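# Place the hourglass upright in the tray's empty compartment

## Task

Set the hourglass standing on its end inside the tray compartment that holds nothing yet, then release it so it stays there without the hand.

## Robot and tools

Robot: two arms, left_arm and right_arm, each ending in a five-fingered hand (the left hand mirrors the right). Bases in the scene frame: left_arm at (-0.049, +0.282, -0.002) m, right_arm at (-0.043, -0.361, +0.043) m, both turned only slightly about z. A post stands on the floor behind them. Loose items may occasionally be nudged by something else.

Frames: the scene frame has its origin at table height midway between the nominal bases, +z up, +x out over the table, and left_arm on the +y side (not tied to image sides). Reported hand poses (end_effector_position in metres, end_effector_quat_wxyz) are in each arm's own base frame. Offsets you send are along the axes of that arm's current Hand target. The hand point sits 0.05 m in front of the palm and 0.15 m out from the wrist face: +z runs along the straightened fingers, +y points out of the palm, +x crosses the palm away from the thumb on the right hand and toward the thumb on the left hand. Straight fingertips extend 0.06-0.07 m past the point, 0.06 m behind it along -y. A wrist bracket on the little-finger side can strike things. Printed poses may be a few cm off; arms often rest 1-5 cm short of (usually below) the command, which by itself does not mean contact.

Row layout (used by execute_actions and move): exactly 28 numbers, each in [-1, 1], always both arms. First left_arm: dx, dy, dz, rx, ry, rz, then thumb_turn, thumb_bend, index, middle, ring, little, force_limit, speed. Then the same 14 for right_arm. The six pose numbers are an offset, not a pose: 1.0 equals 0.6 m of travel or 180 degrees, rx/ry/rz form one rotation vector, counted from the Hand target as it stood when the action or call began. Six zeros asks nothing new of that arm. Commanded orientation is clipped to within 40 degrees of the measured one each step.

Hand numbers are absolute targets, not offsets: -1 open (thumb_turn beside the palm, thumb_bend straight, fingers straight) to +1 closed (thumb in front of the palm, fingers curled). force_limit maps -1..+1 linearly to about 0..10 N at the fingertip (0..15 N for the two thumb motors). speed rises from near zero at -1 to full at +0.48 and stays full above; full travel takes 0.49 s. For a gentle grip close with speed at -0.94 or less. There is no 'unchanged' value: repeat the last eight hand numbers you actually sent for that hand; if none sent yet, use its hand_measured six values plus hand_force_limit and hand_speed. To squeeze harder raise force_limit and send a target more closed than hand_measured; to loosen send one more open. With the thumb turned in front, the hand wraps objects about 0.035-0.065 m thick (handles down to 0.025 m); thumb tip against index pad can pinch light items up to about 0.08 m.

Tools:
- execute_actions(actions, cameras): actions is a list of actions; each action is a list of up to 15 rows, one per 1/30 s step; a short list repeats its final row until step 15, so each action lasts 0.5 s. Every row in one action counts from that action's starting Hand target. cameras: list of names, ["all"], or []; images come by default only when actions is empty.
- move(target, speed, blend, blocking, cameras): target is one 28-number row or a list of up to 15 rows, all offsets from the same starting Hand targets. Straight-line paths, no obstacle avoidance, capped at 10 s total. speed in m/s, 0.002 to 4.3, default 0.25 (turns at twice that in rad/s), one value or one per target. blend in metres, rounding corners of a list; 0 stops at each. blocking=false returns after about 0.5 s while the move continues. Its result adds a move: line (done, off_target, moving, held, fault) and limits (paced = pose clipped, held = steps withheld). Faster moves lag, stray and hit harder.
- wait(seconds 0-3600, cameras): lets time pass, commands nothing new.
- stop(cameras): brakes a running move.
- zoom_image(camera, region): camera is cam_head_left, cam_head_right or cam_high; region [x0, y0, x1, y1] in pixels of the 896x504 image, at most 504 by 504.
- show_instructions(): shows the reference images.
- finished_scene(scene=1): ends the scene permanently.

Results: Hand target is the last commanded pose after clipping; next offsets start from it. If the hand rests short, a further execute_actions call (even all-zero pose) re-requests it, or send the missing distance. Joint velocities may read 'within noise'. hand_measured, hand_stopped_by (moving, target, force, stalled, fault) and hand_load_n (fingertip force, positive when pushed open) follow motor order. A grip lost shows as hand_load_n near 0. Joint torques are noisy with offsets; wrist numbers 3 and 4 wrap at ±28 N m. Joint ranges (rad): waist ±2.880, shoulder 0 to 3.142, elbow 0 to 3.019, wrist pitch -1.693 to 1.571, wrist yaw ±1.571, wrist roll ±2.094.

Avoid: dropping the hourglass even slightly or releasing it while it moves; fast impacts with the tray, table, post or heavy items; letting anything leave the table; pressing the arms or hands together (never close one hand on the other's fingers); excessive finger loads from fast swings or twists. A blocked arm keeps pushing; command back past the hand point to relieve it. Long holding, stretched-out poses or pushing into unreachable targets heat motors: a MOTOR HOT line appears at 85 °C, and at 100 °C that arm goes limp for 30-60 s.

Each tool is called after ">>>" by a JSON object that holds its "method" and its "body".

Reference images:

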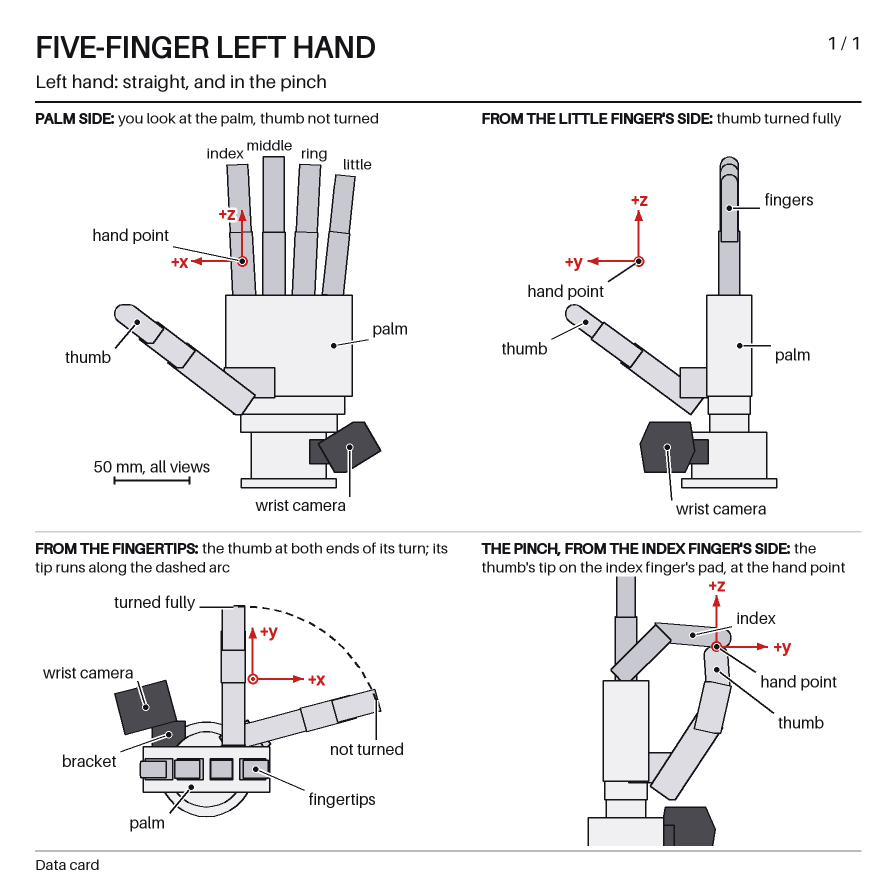

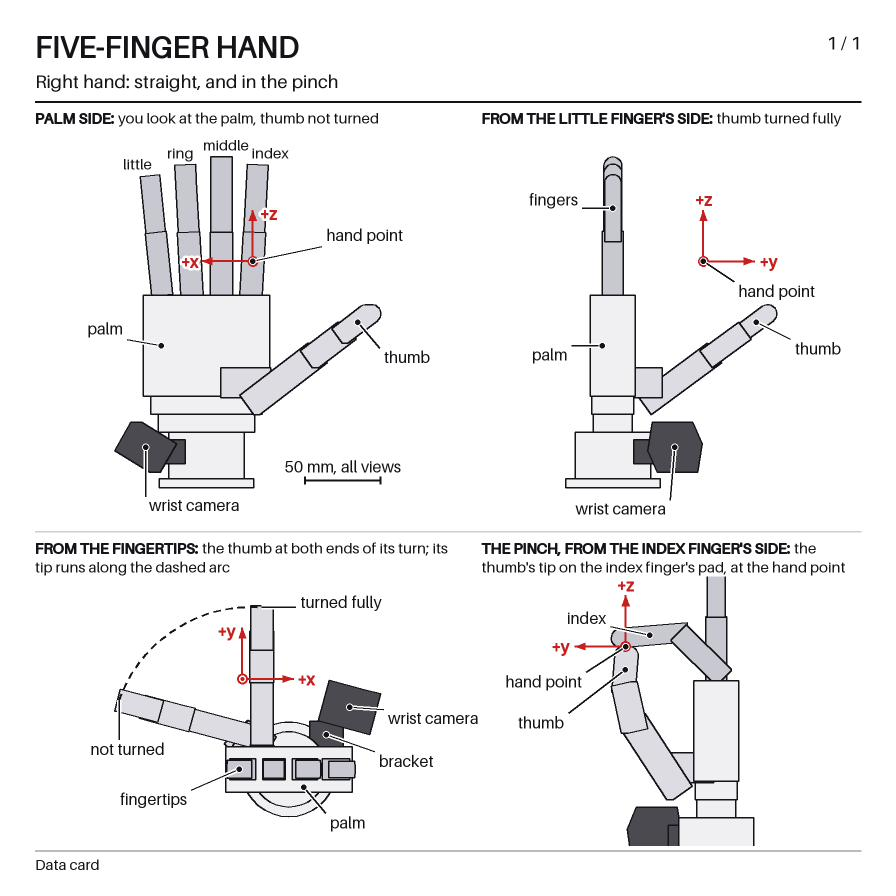

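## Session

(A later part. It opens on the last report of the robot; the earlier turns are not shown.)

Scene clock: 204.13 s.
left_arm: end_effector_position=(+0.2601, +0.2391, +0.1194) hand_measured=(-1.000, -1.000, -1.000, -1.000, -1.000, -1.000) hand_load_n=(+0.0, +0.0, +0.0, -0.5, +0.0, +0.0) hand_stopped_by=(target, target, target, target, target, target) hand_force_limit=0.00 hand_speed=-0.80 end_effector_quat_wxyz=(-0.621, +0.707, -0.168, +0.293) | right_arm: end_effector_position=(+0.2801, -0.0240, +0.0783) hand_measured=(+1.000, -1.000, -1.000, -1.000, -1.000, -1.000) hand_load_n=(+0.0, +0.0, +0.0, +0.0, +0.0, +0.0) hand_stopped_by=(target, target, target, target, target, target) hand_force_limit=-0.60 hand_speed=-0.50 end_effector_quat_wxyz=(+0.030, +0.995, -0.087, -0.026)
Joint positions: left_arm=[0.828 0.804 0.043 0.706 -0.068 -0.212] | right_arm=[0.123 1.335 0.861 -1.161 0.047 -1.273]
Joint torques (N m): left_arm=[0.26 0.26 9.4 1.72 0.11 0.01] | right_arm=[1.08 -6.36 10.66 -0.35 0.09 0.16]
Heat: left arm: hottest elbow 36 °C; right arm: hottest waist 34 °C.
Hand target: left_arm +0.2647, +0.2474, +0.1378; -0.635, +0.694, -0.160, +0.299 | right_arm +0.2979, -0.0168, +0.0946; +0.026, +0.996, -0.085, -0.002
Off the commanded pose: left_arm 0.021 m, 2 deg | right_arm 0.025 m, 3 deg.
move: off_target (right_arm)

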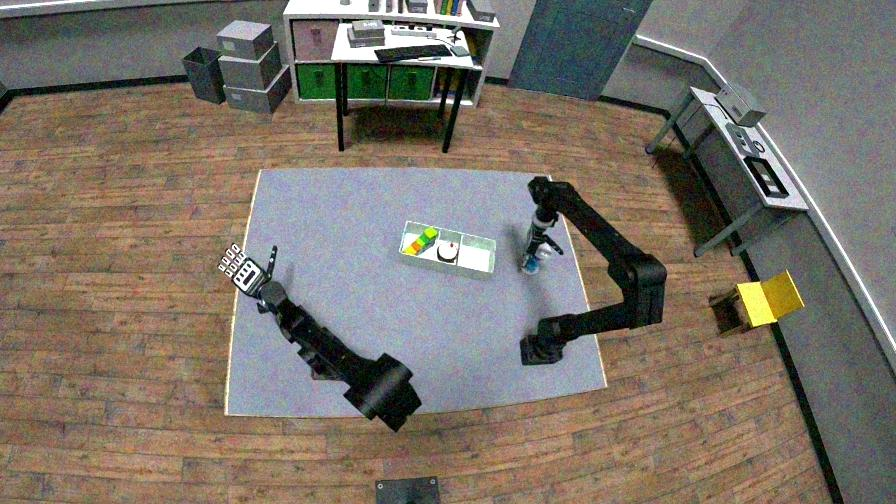

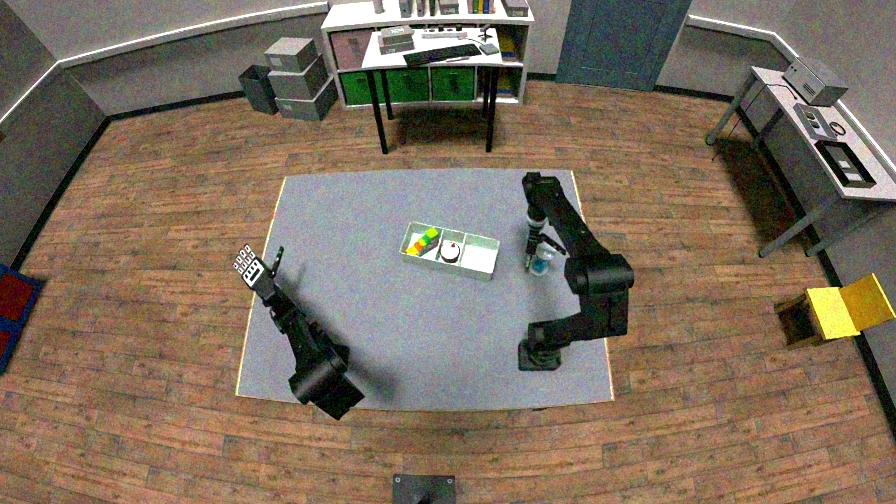

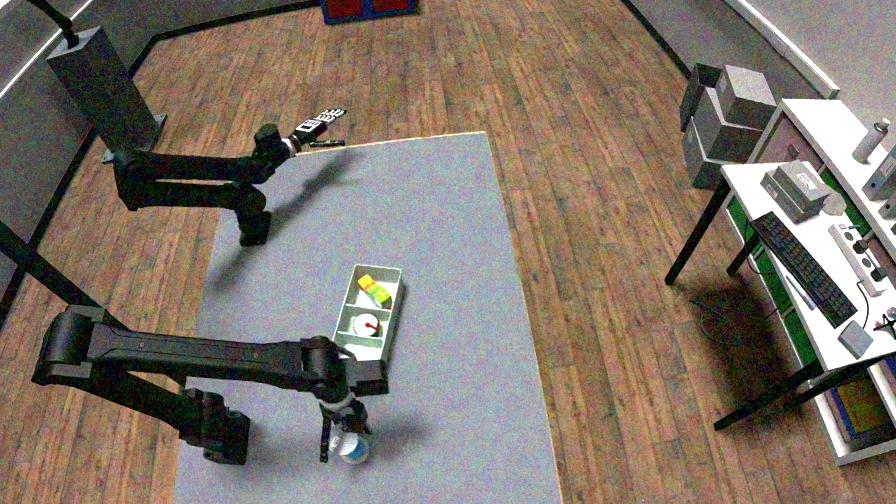

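>>> {"method": "move", "body": {"target": [0,0,0,0,0,0,-1,-1,-1,-1,-1,-1,0,-0.8,0.0013,-0.0012,0.0593,0,0,0,1,-1,-1,-1,-1,-1,-0.6,-0.5], "speed": 0.06, "cameras": ["cam_head_left","cam_high","cam_head_right"]}}

>>> {"method": "zoom_image", "body": {"camera": "cam_head_left", "region": [500, 210, 560, 280]}}

>>> {"method": "zoom_image", "body": {"camera": "cam_high", "region": [310, 400, 390, 480]}}

>>> {"method": "zoom_image", "body": {"camera": "cam_head_right", "region": [505, 210, 565, 280]}}

Scene clock: 209.37 s.
left_arm: end_effector_position=(+0.2601, +0.2391, +0.1194) hand_measured=(-1.000, -1.000, -1.000, -1.000, -1.000, -1.000) hand_load_n=(+0.0, +0.0, -0.5, +0.0, +0.0, +0.0) hand_stopped_by=(target, target, target, target, target, target) hand_force_limit=0.00 hand_speed=-0.80 end_effector_quat_wxyz=(-0.621, +0.707, -0.168, +0.293) | right_arm: end_effector_position=(+0.2963, -0.0220, +0.0628) hand_measured=(+1.000, -1.000, -1.000, -1.000, -1.000, -1.000) hand_load_n=(+0.0, +0.0, +0.0, +0.0, +0.0, +0.0) hand_stopped_by=(target, target, target, target, target, target) hand_force_limit=-0.60 hand_speed=-0.50 end_effector_quat_wxyz=(+0.025, +0.996, -0.087, -0.005)
Joint positions: left_arm=[0.828 0.804 0.043 0.706 -0.068 -0.212] | right_arm=[0.123 1.365 0.852 -1.077 0.047 -1.273]
Joint torques (N m): left_arm=[0.15 0.32 9.42 1.69 0.11 0.02] | right_arm=[-0.15 -5.83 7.05 0.54 0.08 0.13]
Heat: left arm: hottest elbow 36 °C; right arm: hottest waist 34 °C.
Hand target: left_arm +0.2647, +0.2474, +0.1378; -0.635, +0.694, -0.160, +0.299 | right_arm +0.2985, -0.0180, +0.0590; +0.026, +0.996, -0.085, -0.002
Off the commanded pose: left_arm 0.021 m, 2 deg | right_arm 0.006 m, 0 deg.
move: done

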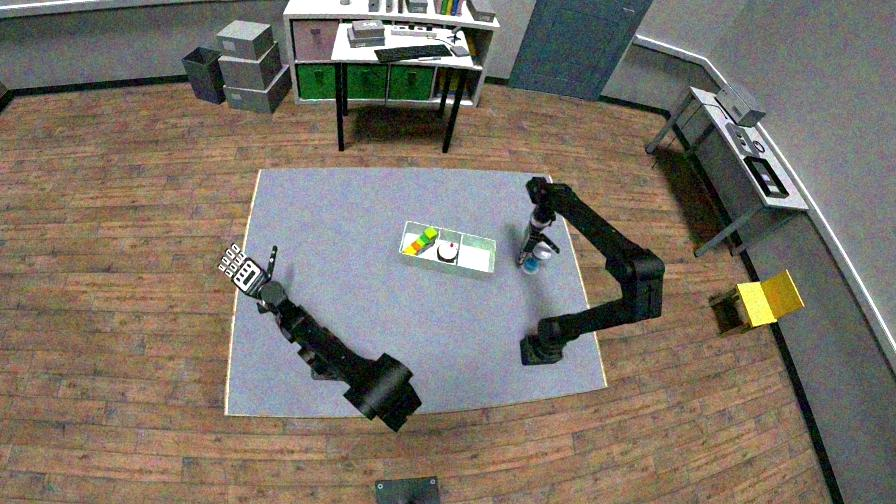

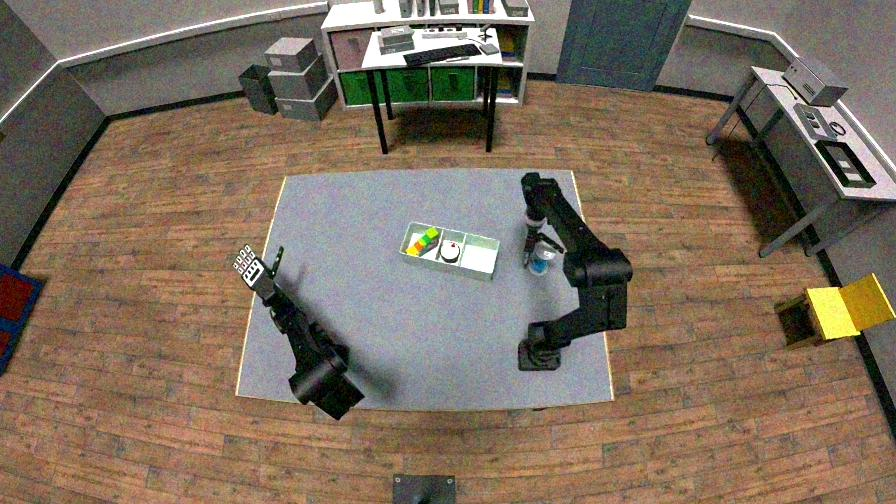

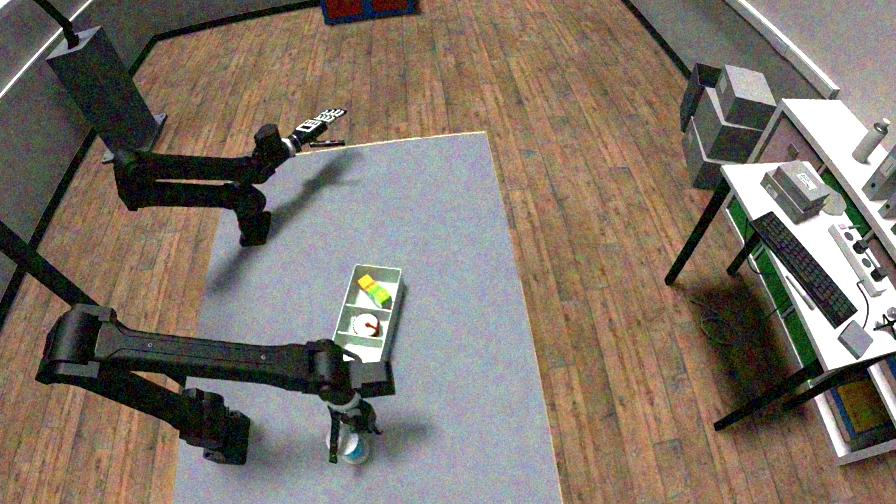

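Scaled by 7.200.

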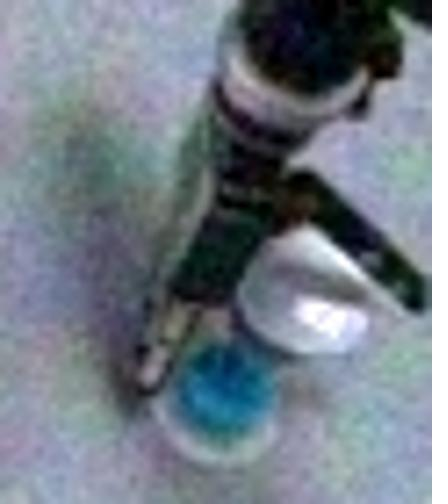

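Scaled by 6.300.

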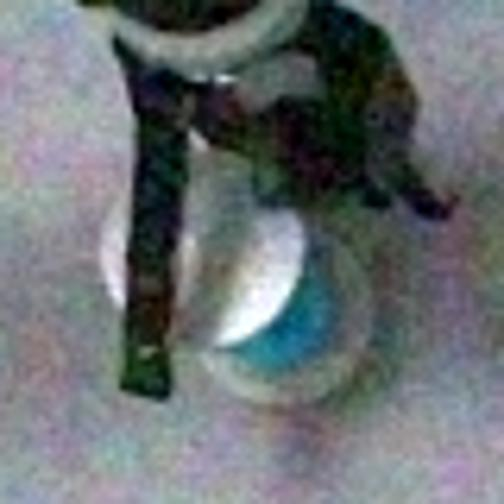

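Scaled by 7.200.

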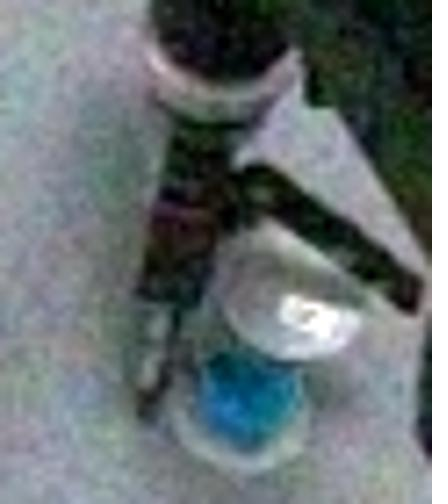

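>>> {"method": "move", "body": {"target": [0,0,0,0,0,0,-1,-1,-1,-1,-1,-1,0,-0.8,0.012,0.009,0.003,0,0,0,1,-1,-1,-1,-1,-1,-0.6,-0.5], "speed": 0.04, "cameras": ["cam_head_left","cam_high","cam_head_right"]}}

>>> {"method": "zoom_image", "body": {"camera": "cam_head_left", "region": [500, 210, 560, 280]}}

>>> {"method": "zoom_image", "body": {"camera": "cam_high", "region": [310, 400, 390, 480]}}

>>> {"method": "zoom_image", "body": {"camera": "cam_head_right", "region": [505, 210, 565, 280]}}

Scene clock: 214.47 s.
left_arm: end_effector_position=(+0.2601, +0.2391, +0.1194) hand_measured=(-1.000, -1.000, -1.000, -1.000, -1.000, -1.000) hand_load_n=(+0.0, +0.0, +0.0, +0.0, -0.5, +0.0) hand_stopped_by=(target, target, target, target, target, target) hand_force_limit=0.00 hand_speed=-0.80 end_effector_quat_wxyz=(-0.621, +0.707, -0.168, +0.293) | right_arm: end_effector_position=(+0.2967, -0.0219, +0.0579) hand_measured=(+1.000, -1.000, -1.000, -1.000, -1.000, -1.000) hand_load_n=(-0.5, +0.0, +0.0, +0.0, +0.0, +0.0) hand_stopped_by=(target, target, target, target, target, target) hand_force_limit=-0.60 hand_speed=-0.50 end_effector_quat_wxyz=(+0.026, +0.996, -0.087, -0.010)
Joint positions: left_arm=[0.828 0.804 0.043 0.706 -0.068 -0.212] | right_arm=[0.123 1.382 0.852 -1.071 0.047 -1.273]
Joint torques (N m): left_arm=[0.21 0.21 9.4 1.69 0.11 0.01] | right_arm=[-1.32 -5.13 7.51 0.5 0.13 -0.05]
Heat: left arm: hottest elbow 36 °C; right arm: hottest waist 34 °C.
Hand target: left_arm +0.2647, +0.2474, +0.1378; -0.635, +0.694, -0.160, +0.299 | right_arm +0.3047, -0.0247, +0.0575; +0.026, +0.996, -0.085, -0.002
Off the commanded pose: left_arm 0.021 m, 2 deg | right_arm 0.008 m, 1 deg.
move: done

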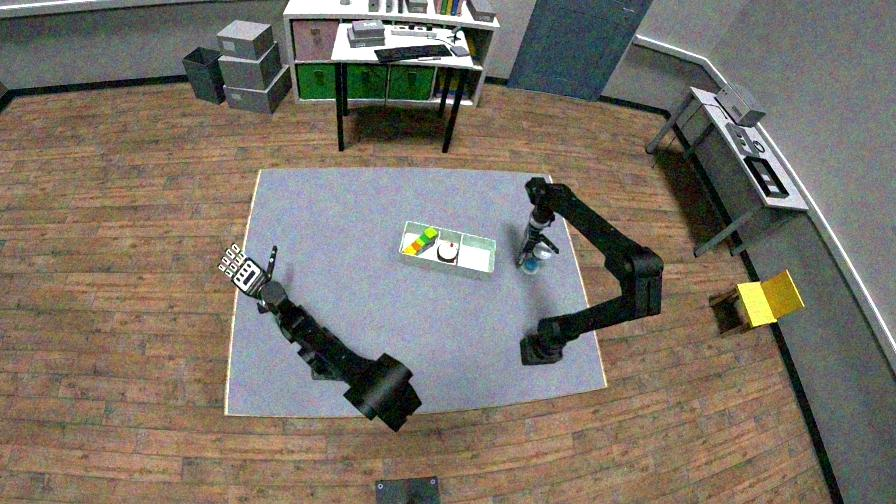

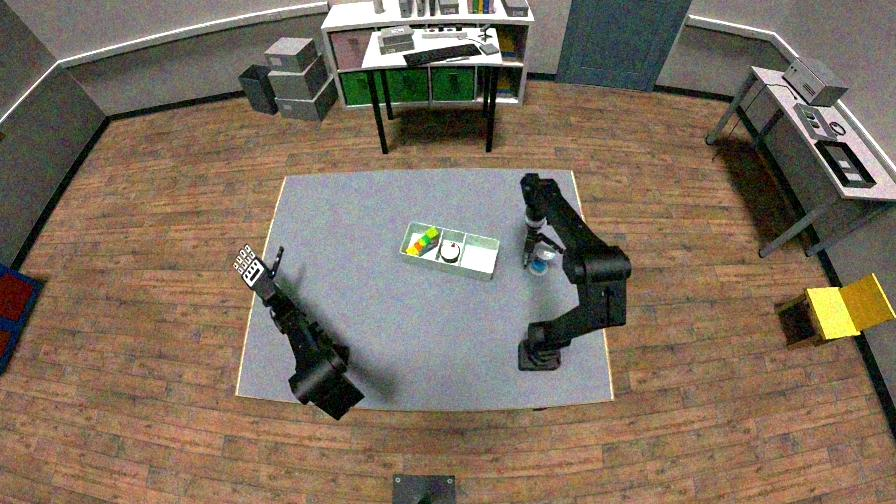

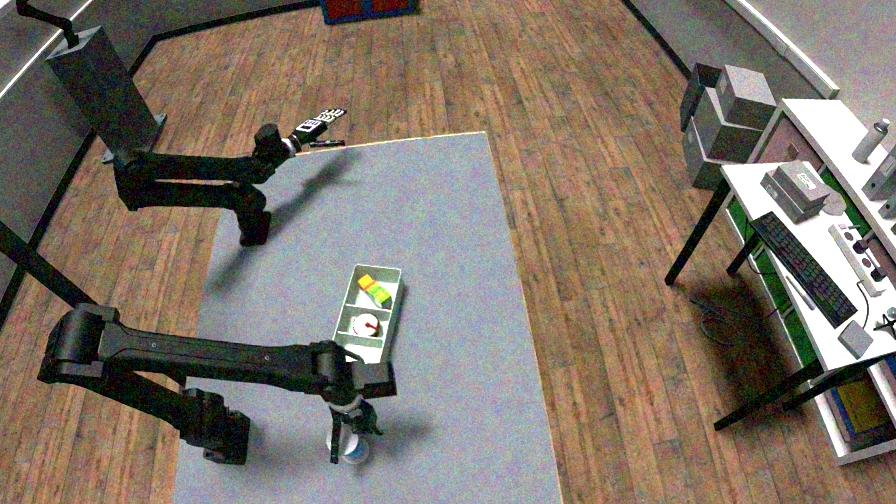

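Scaled by 7.200.

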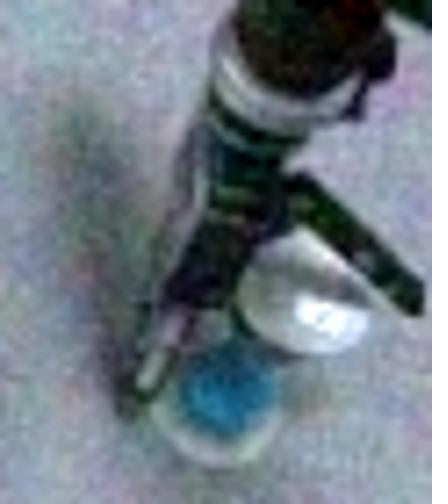

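Scaled by 6.300.

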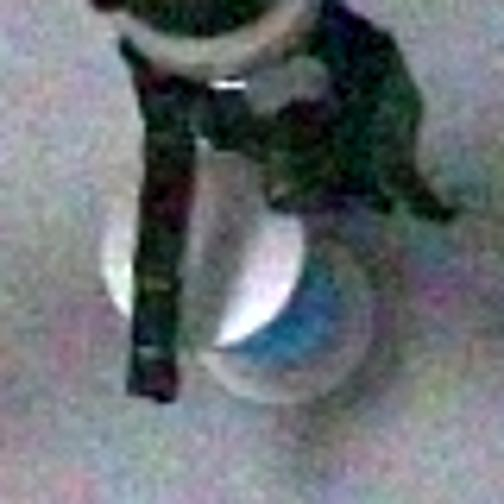

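Scaled by 7.200.

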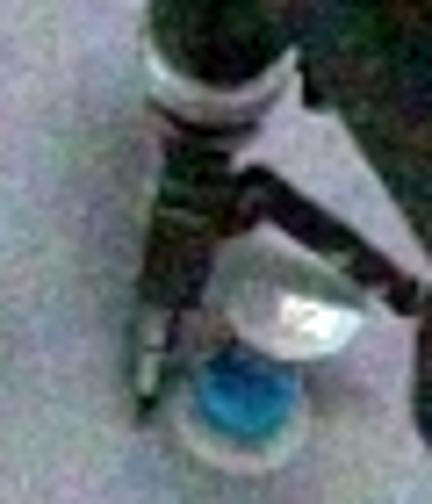

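>>> {"method": "move", "body": {"target": [0,0,0,0,0,0,-1,-1,-1,-1,-1,-1,0,-0.8,0.003,0.01,-0.004,0,0,0,1,-1,-1,-1,-1,-1,-0.6,-0.5], "speed": 0.04, "cameras": ["cam_head_left","cam_high","cam_head_right"]}}

>>> {"method": "zoom_image", "body": {"camera": "cam_head_left", "region": [500, 210, 560, 280]}}

>>> {"method": "zoom_image", "body": {"camera": "cam_high", "region": [310, 400, 390, 480]}}

>>> {"method": "zoom_image", "body": {"camera": "cam_head_right", "region": [505, 210, 565, 280]}}

Scene clock: 218.30 s.
left_arm: end_effector_position=(+0.2601, +0.2391, +0.1194) hand_measured=(-1.000, -1.000, -1.000, -1.000, -1.000, -1.000) hand_load_n=(+0.0, +0.0, +0.0, +0.0, +0.0, -0.5) hand_stopped_by=(target, target, target, target, target, target) hand_force_limit=0.00 hand_speed=-0.80 end_effector_quat_wxyz=(-0.621, +0.707, -0.168, +0.293) | right_arm: end_effector_position=(+0.2975, -0.0249, +0.0579) hand_measured=(+1.000, -1.000, -1.000, -1.000, -1.000, -1.000) hand_load_n=(+0.0, +0.0, +0.0, +0.0, +0.0, +0.0) hand_stopped_by=(target, target, target, target, target, target) hand_force_limit=-0.60 hand_speed=-0.50 end_effector_quat_wxyz=(+0.026, +0.996, -0.082, -0.010)
Joint positions: left_arm=[0.828 0.804 0.043 0.706 -0.068 -0.212] | right_arm=[0.115 1.382 0.852 -1.071 0.047 -1.292]
Joint torques (N m): left_arm=[0.21 0.26 9.39 1.72 0.11 0.01] | right_arm=[-1.73 -5.66 8.08 0.39 0.14 -0.02]
Heat: left arm: hottest elbow 36 °C; right arm: hottest waist 34 °C.
Hand target: left_arm +0.2647, +0.2474, +0.1378; -0.635, +0.694, -0.160, +0.299 | right_arm +0.3055, -0.0307, +0.0602; +0.026, +0.996, -0.085, -0.002
Off the commanded pose: left_arm 0.021 m, 2 deg | right_arm 0.010 m, 1 deg.
move: done

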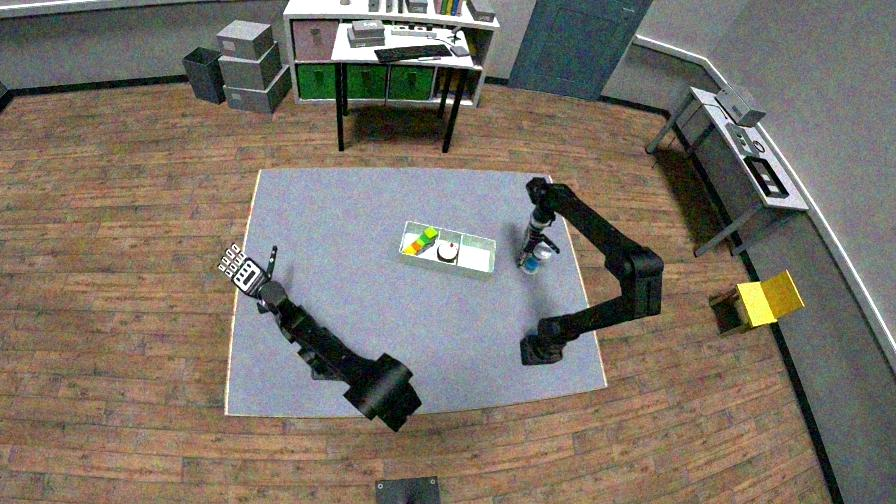

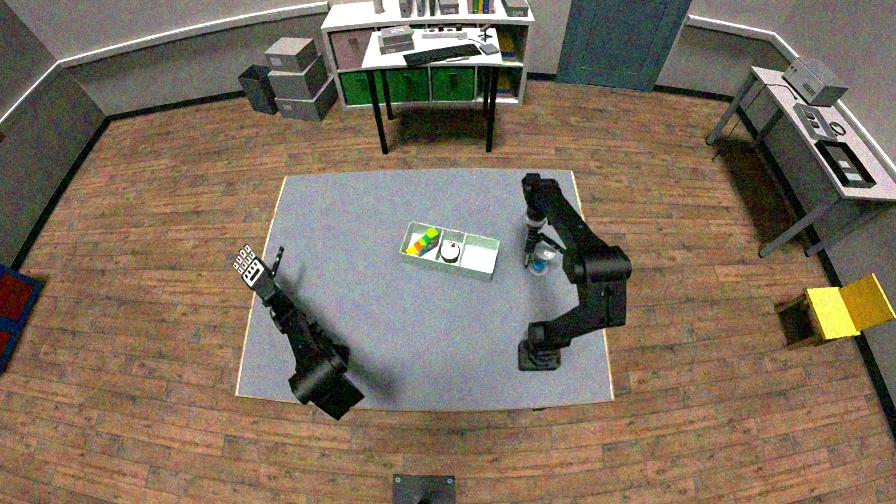

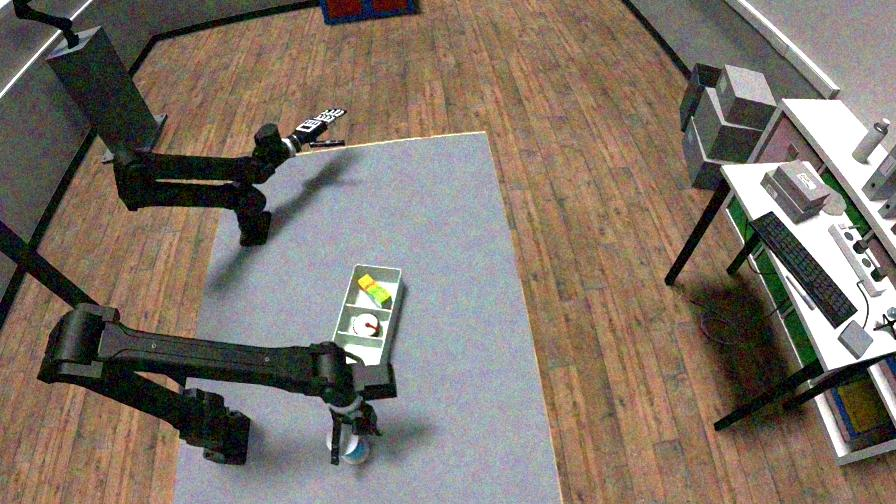

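Scaled by 7.200.

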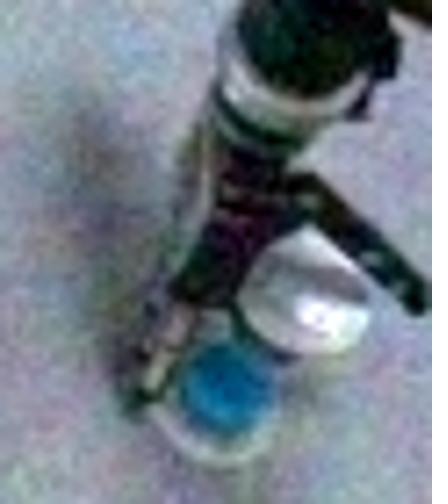

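Scaled by 6.300.

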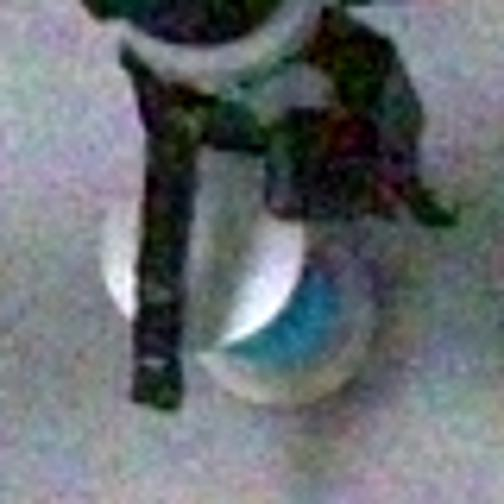

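Scaled by 7.200.

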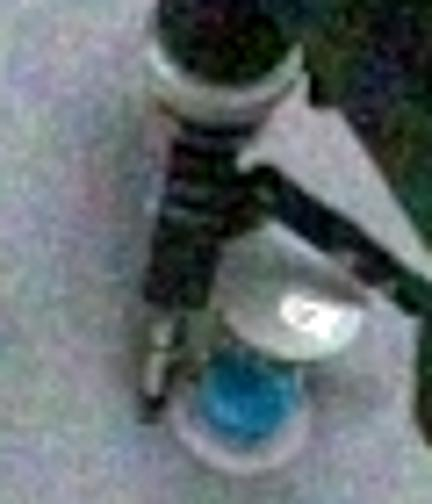

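>>> {"method": "move", "body": {"target": [0,0,0,0,0,0,-1,-1,-1,-1,-1,-1,0,-0.8,0,0,0,0,0,0,1,0.2,-1,-1,-1,-1,-0.5,-0.88], "speed": 0.04, "cameras": ["cam_head_left","cam_high","cam_head_right"]}}

>>> {"method": "zoom_image", "body": {"camera": "cam_head_left", "region": [500, 210, 560, 280]}}

>>> {"method": "zoom_image", "body": {"camera": "cam_high", "region": [310, 400, 390, 480]}}

>>> {"method": "zoom_image", "body": {"camera": "cam_head_right", "region": [505, 210, 565, 280]}}

Scene clock: 224.07 s.
left_arm: end_effector_position=(+0.2601, +0.2391, +0.1194) hand_measured=(-1.000, -1.000, -1.000, -1.000, -1.000, -1.000) hand_load_n=(-0.5, +0.0, +0.0, +0.0, +0.0, +0.0) hand_stopped_by=(target, target, target, target, target, target) hand_force_limit=0.00 hand_speed=-0.80 end_effector_quat_wxyz=(-0.621, +0.707, -0.168, +0.293) | right_arm: end_effector_position=(+0.2981, -0.0264, +0.0583) hand_measured=(+1.000, -0.578, -1.000, -1.000, -1.000, -1.000) hand_load_n=(+0.0, +3.5, +0.0, +0.0, +0.0, +0.0) hand_stopped_by=(target, force, target, target, target, target) hand_force_limit=-0.50 hand_speed=-0.88 end_effector_quat_wxyz=(+0.029, +0.996, -0.078, -0.010)
Joint positions: left_arm=[0.828 0.804 0.043 0.706 -0.068 -0.212] | right_arm=[0.115 1.382 0.852 -1.071 0.053 -1.299]
Joint torques (N m): left_arm=[0.21 0.21 9.4 1.7 0.11 0.01] | right_arm=[-1.32 -6.59 7.91 0.16 0.14 0.02]
Heat: left arm: hottest elbow 36 °C; right arm: hottest elbow 35 °C.
Hand target: left_arm +0.2647, +0.2474, +0.1378; -0.635, +0.694, -0.160, +0.299 | right_arm +0.3055, -0.0307, +0.0602; +0.026, +0.996, -0.085, -0.002
Off the commanded pose: left_arm 0.021 m, 2 deg | right_arm 0.009 m, 1 deg.
move: done

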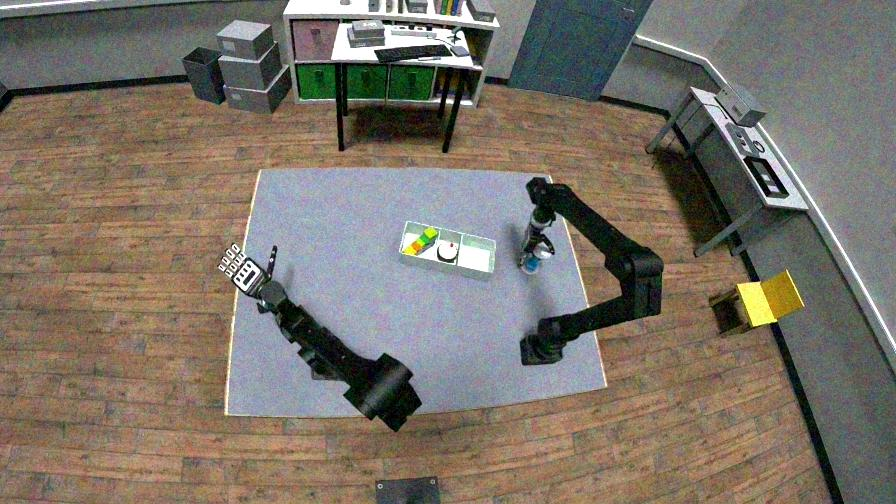

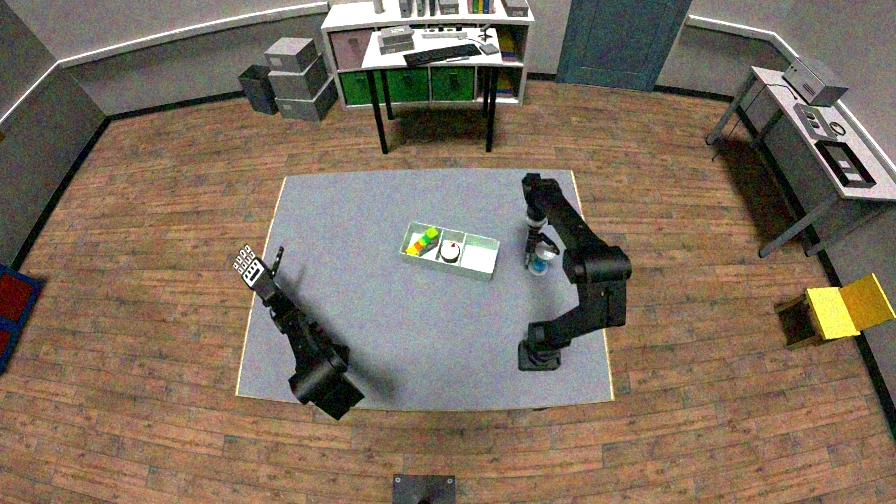

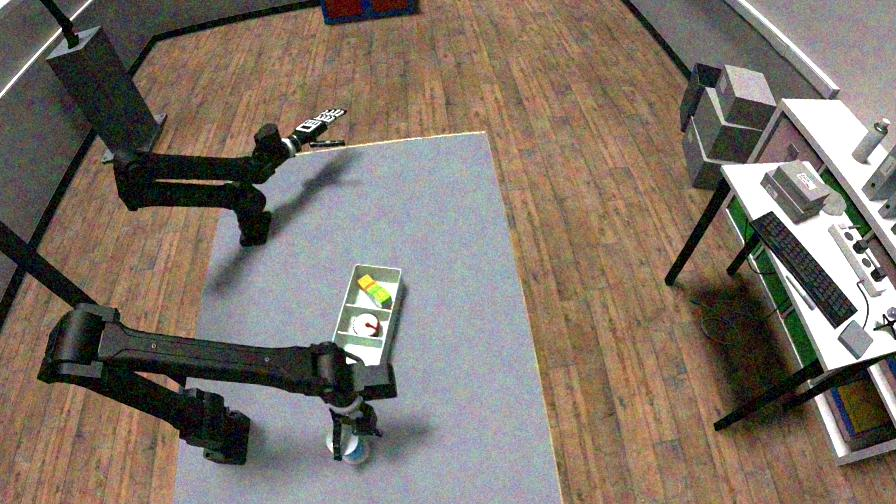

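Scaled by 7.200.

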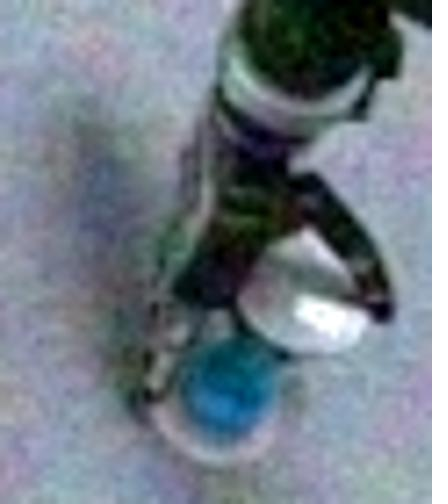

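Scaled by 6.300.

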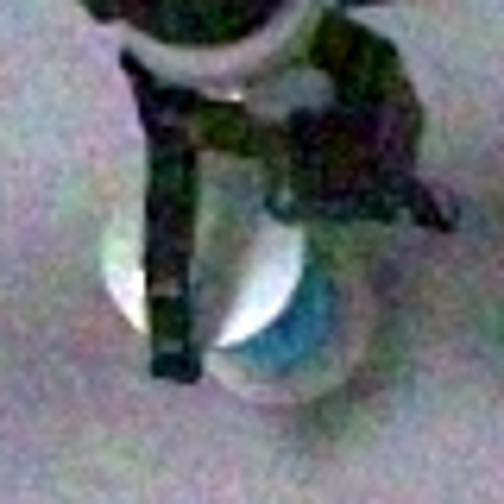

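Scaled by 7.200.

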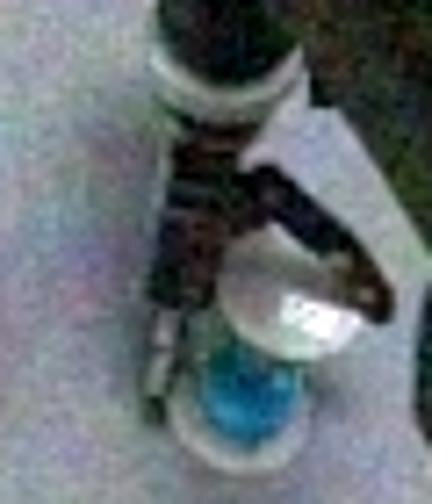

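>>> {"method": "move", "body": {"target": [0,0,0,0,0,0,-1,-1,-1,-1,-1,-1,0,-0.8,0,0,0,0,0,0,1,0.25,-1,-1,-1,-1,-0.2,-0.88], "speed": 0.04, "cameras": ["cam_head_left","cam_high","cam_head_right"]}}

>>> {"method": "zoom_image", "body": {"camera": "cam_head_left", "region": [500, 210, 560, 280]}}

>>> {"method": "zoom_image", "body": {"camera": "cam_high", "region": [310, 400, 390, 480]}}

Scene clock: 228.60 s.
left_arm: end_effector_position=(+0.2601, +0.2391, +0.1194) hand_measured=(-1.000, -1.000, -1.000, -1.000, -1.000, -1.000) hand_load_n=(-0.5, +0.5, +0.0, -0.5, +0.0, +0.0) hand_stopped_by=(target, target, target, target, target, target) hand_force_limit=0.00 hand_speed=-0.80 end_effector_quat_wxyz=(-0.621, +0.707, -0.168, +0.293) | right_arm: end_effector_position=(+0.2987, -0.0318, +0.0593) hand_measured=(+1.000, -0.402, -1.000, -1.000, -1.000, -1.000) hand_load_n=(+0.5, +6.0, +0.5, +0.0, +0.0, +0.0) hand_stopped_by=(target, force, target, target, target, target) hand_force_limit=-0.20 hand_speed=-0.88 end_effector_quat_wxyz=(+0.033, +0.996, -0.083, -0.008)
Joint positions: left_arm=[0.828 0.804 0.043 0.706 -0.068 -0.212] | right_arm=[0.103 1.382 0.853 -1.071 0.062 -1.301]
Joint torques (N m): left_arm=[0.26 0.21 9.42 1.7 0.11 0.01] | right_arm=[-1.03 -5.89 8.05 0.44 -0.14 0.01]
Heat: left arm: hottest elbow 36 °C; right arm: hottest elbow 35 °C.
Hand target: left_arm +0.2647, +0.2474, +0.1378; -0.635, +0.694, -0.160, +0.299 | right_arm +0.3055, -0.0307, +0.0602; +0.026, +0.996, -0.085, -0.002
Off the commanded pose: left_arm 0.021 m, 2 deg | right_arm 0.007 m, 1 deg.
move: done

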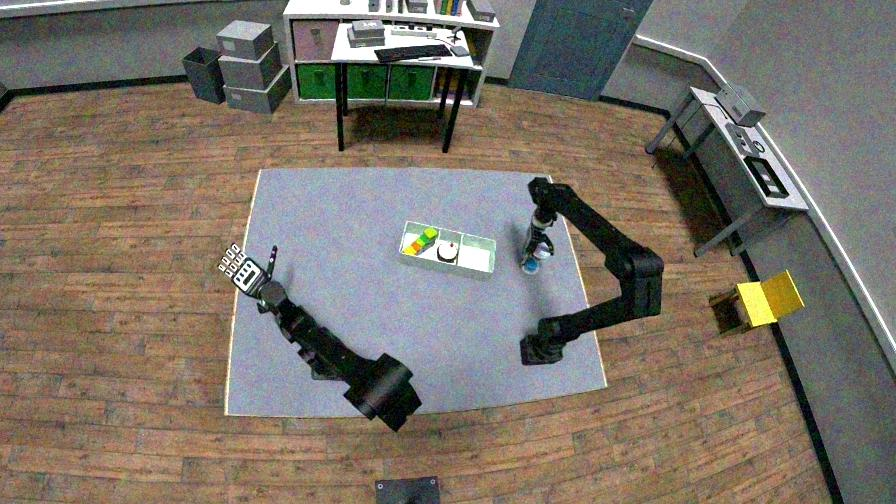

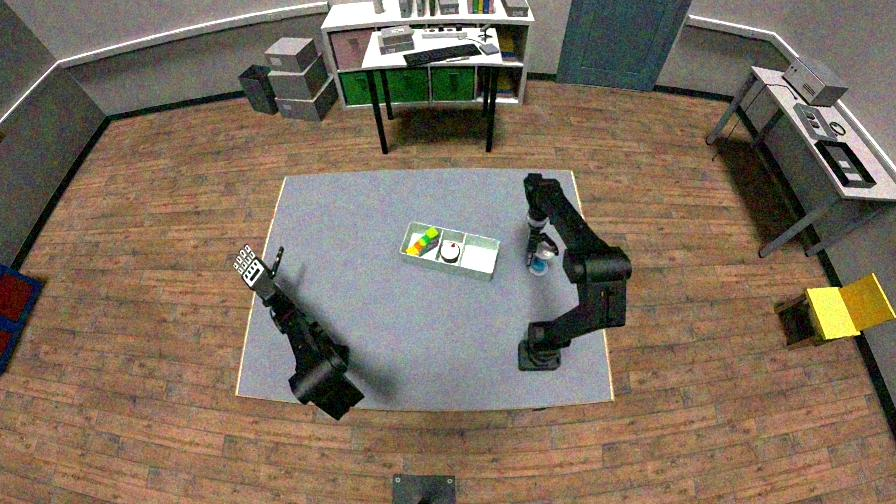

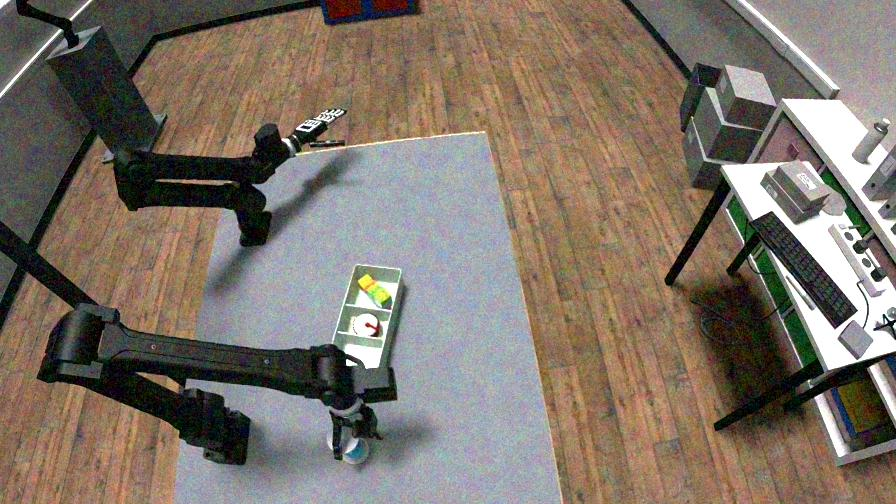

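Scaled by 7.200.

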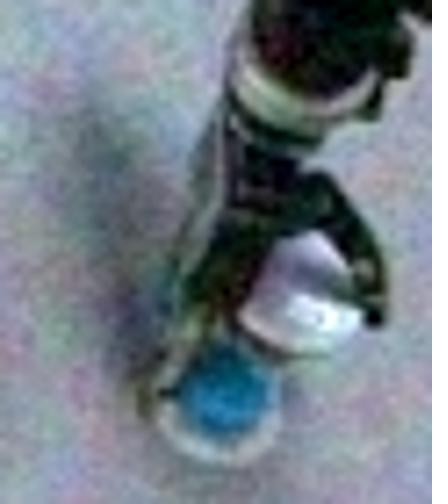

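Scaled by 6.300.

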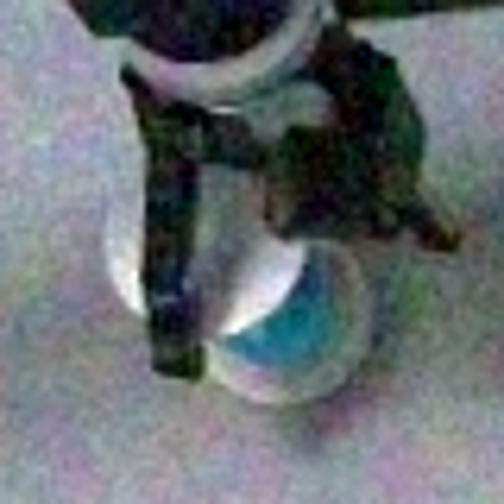

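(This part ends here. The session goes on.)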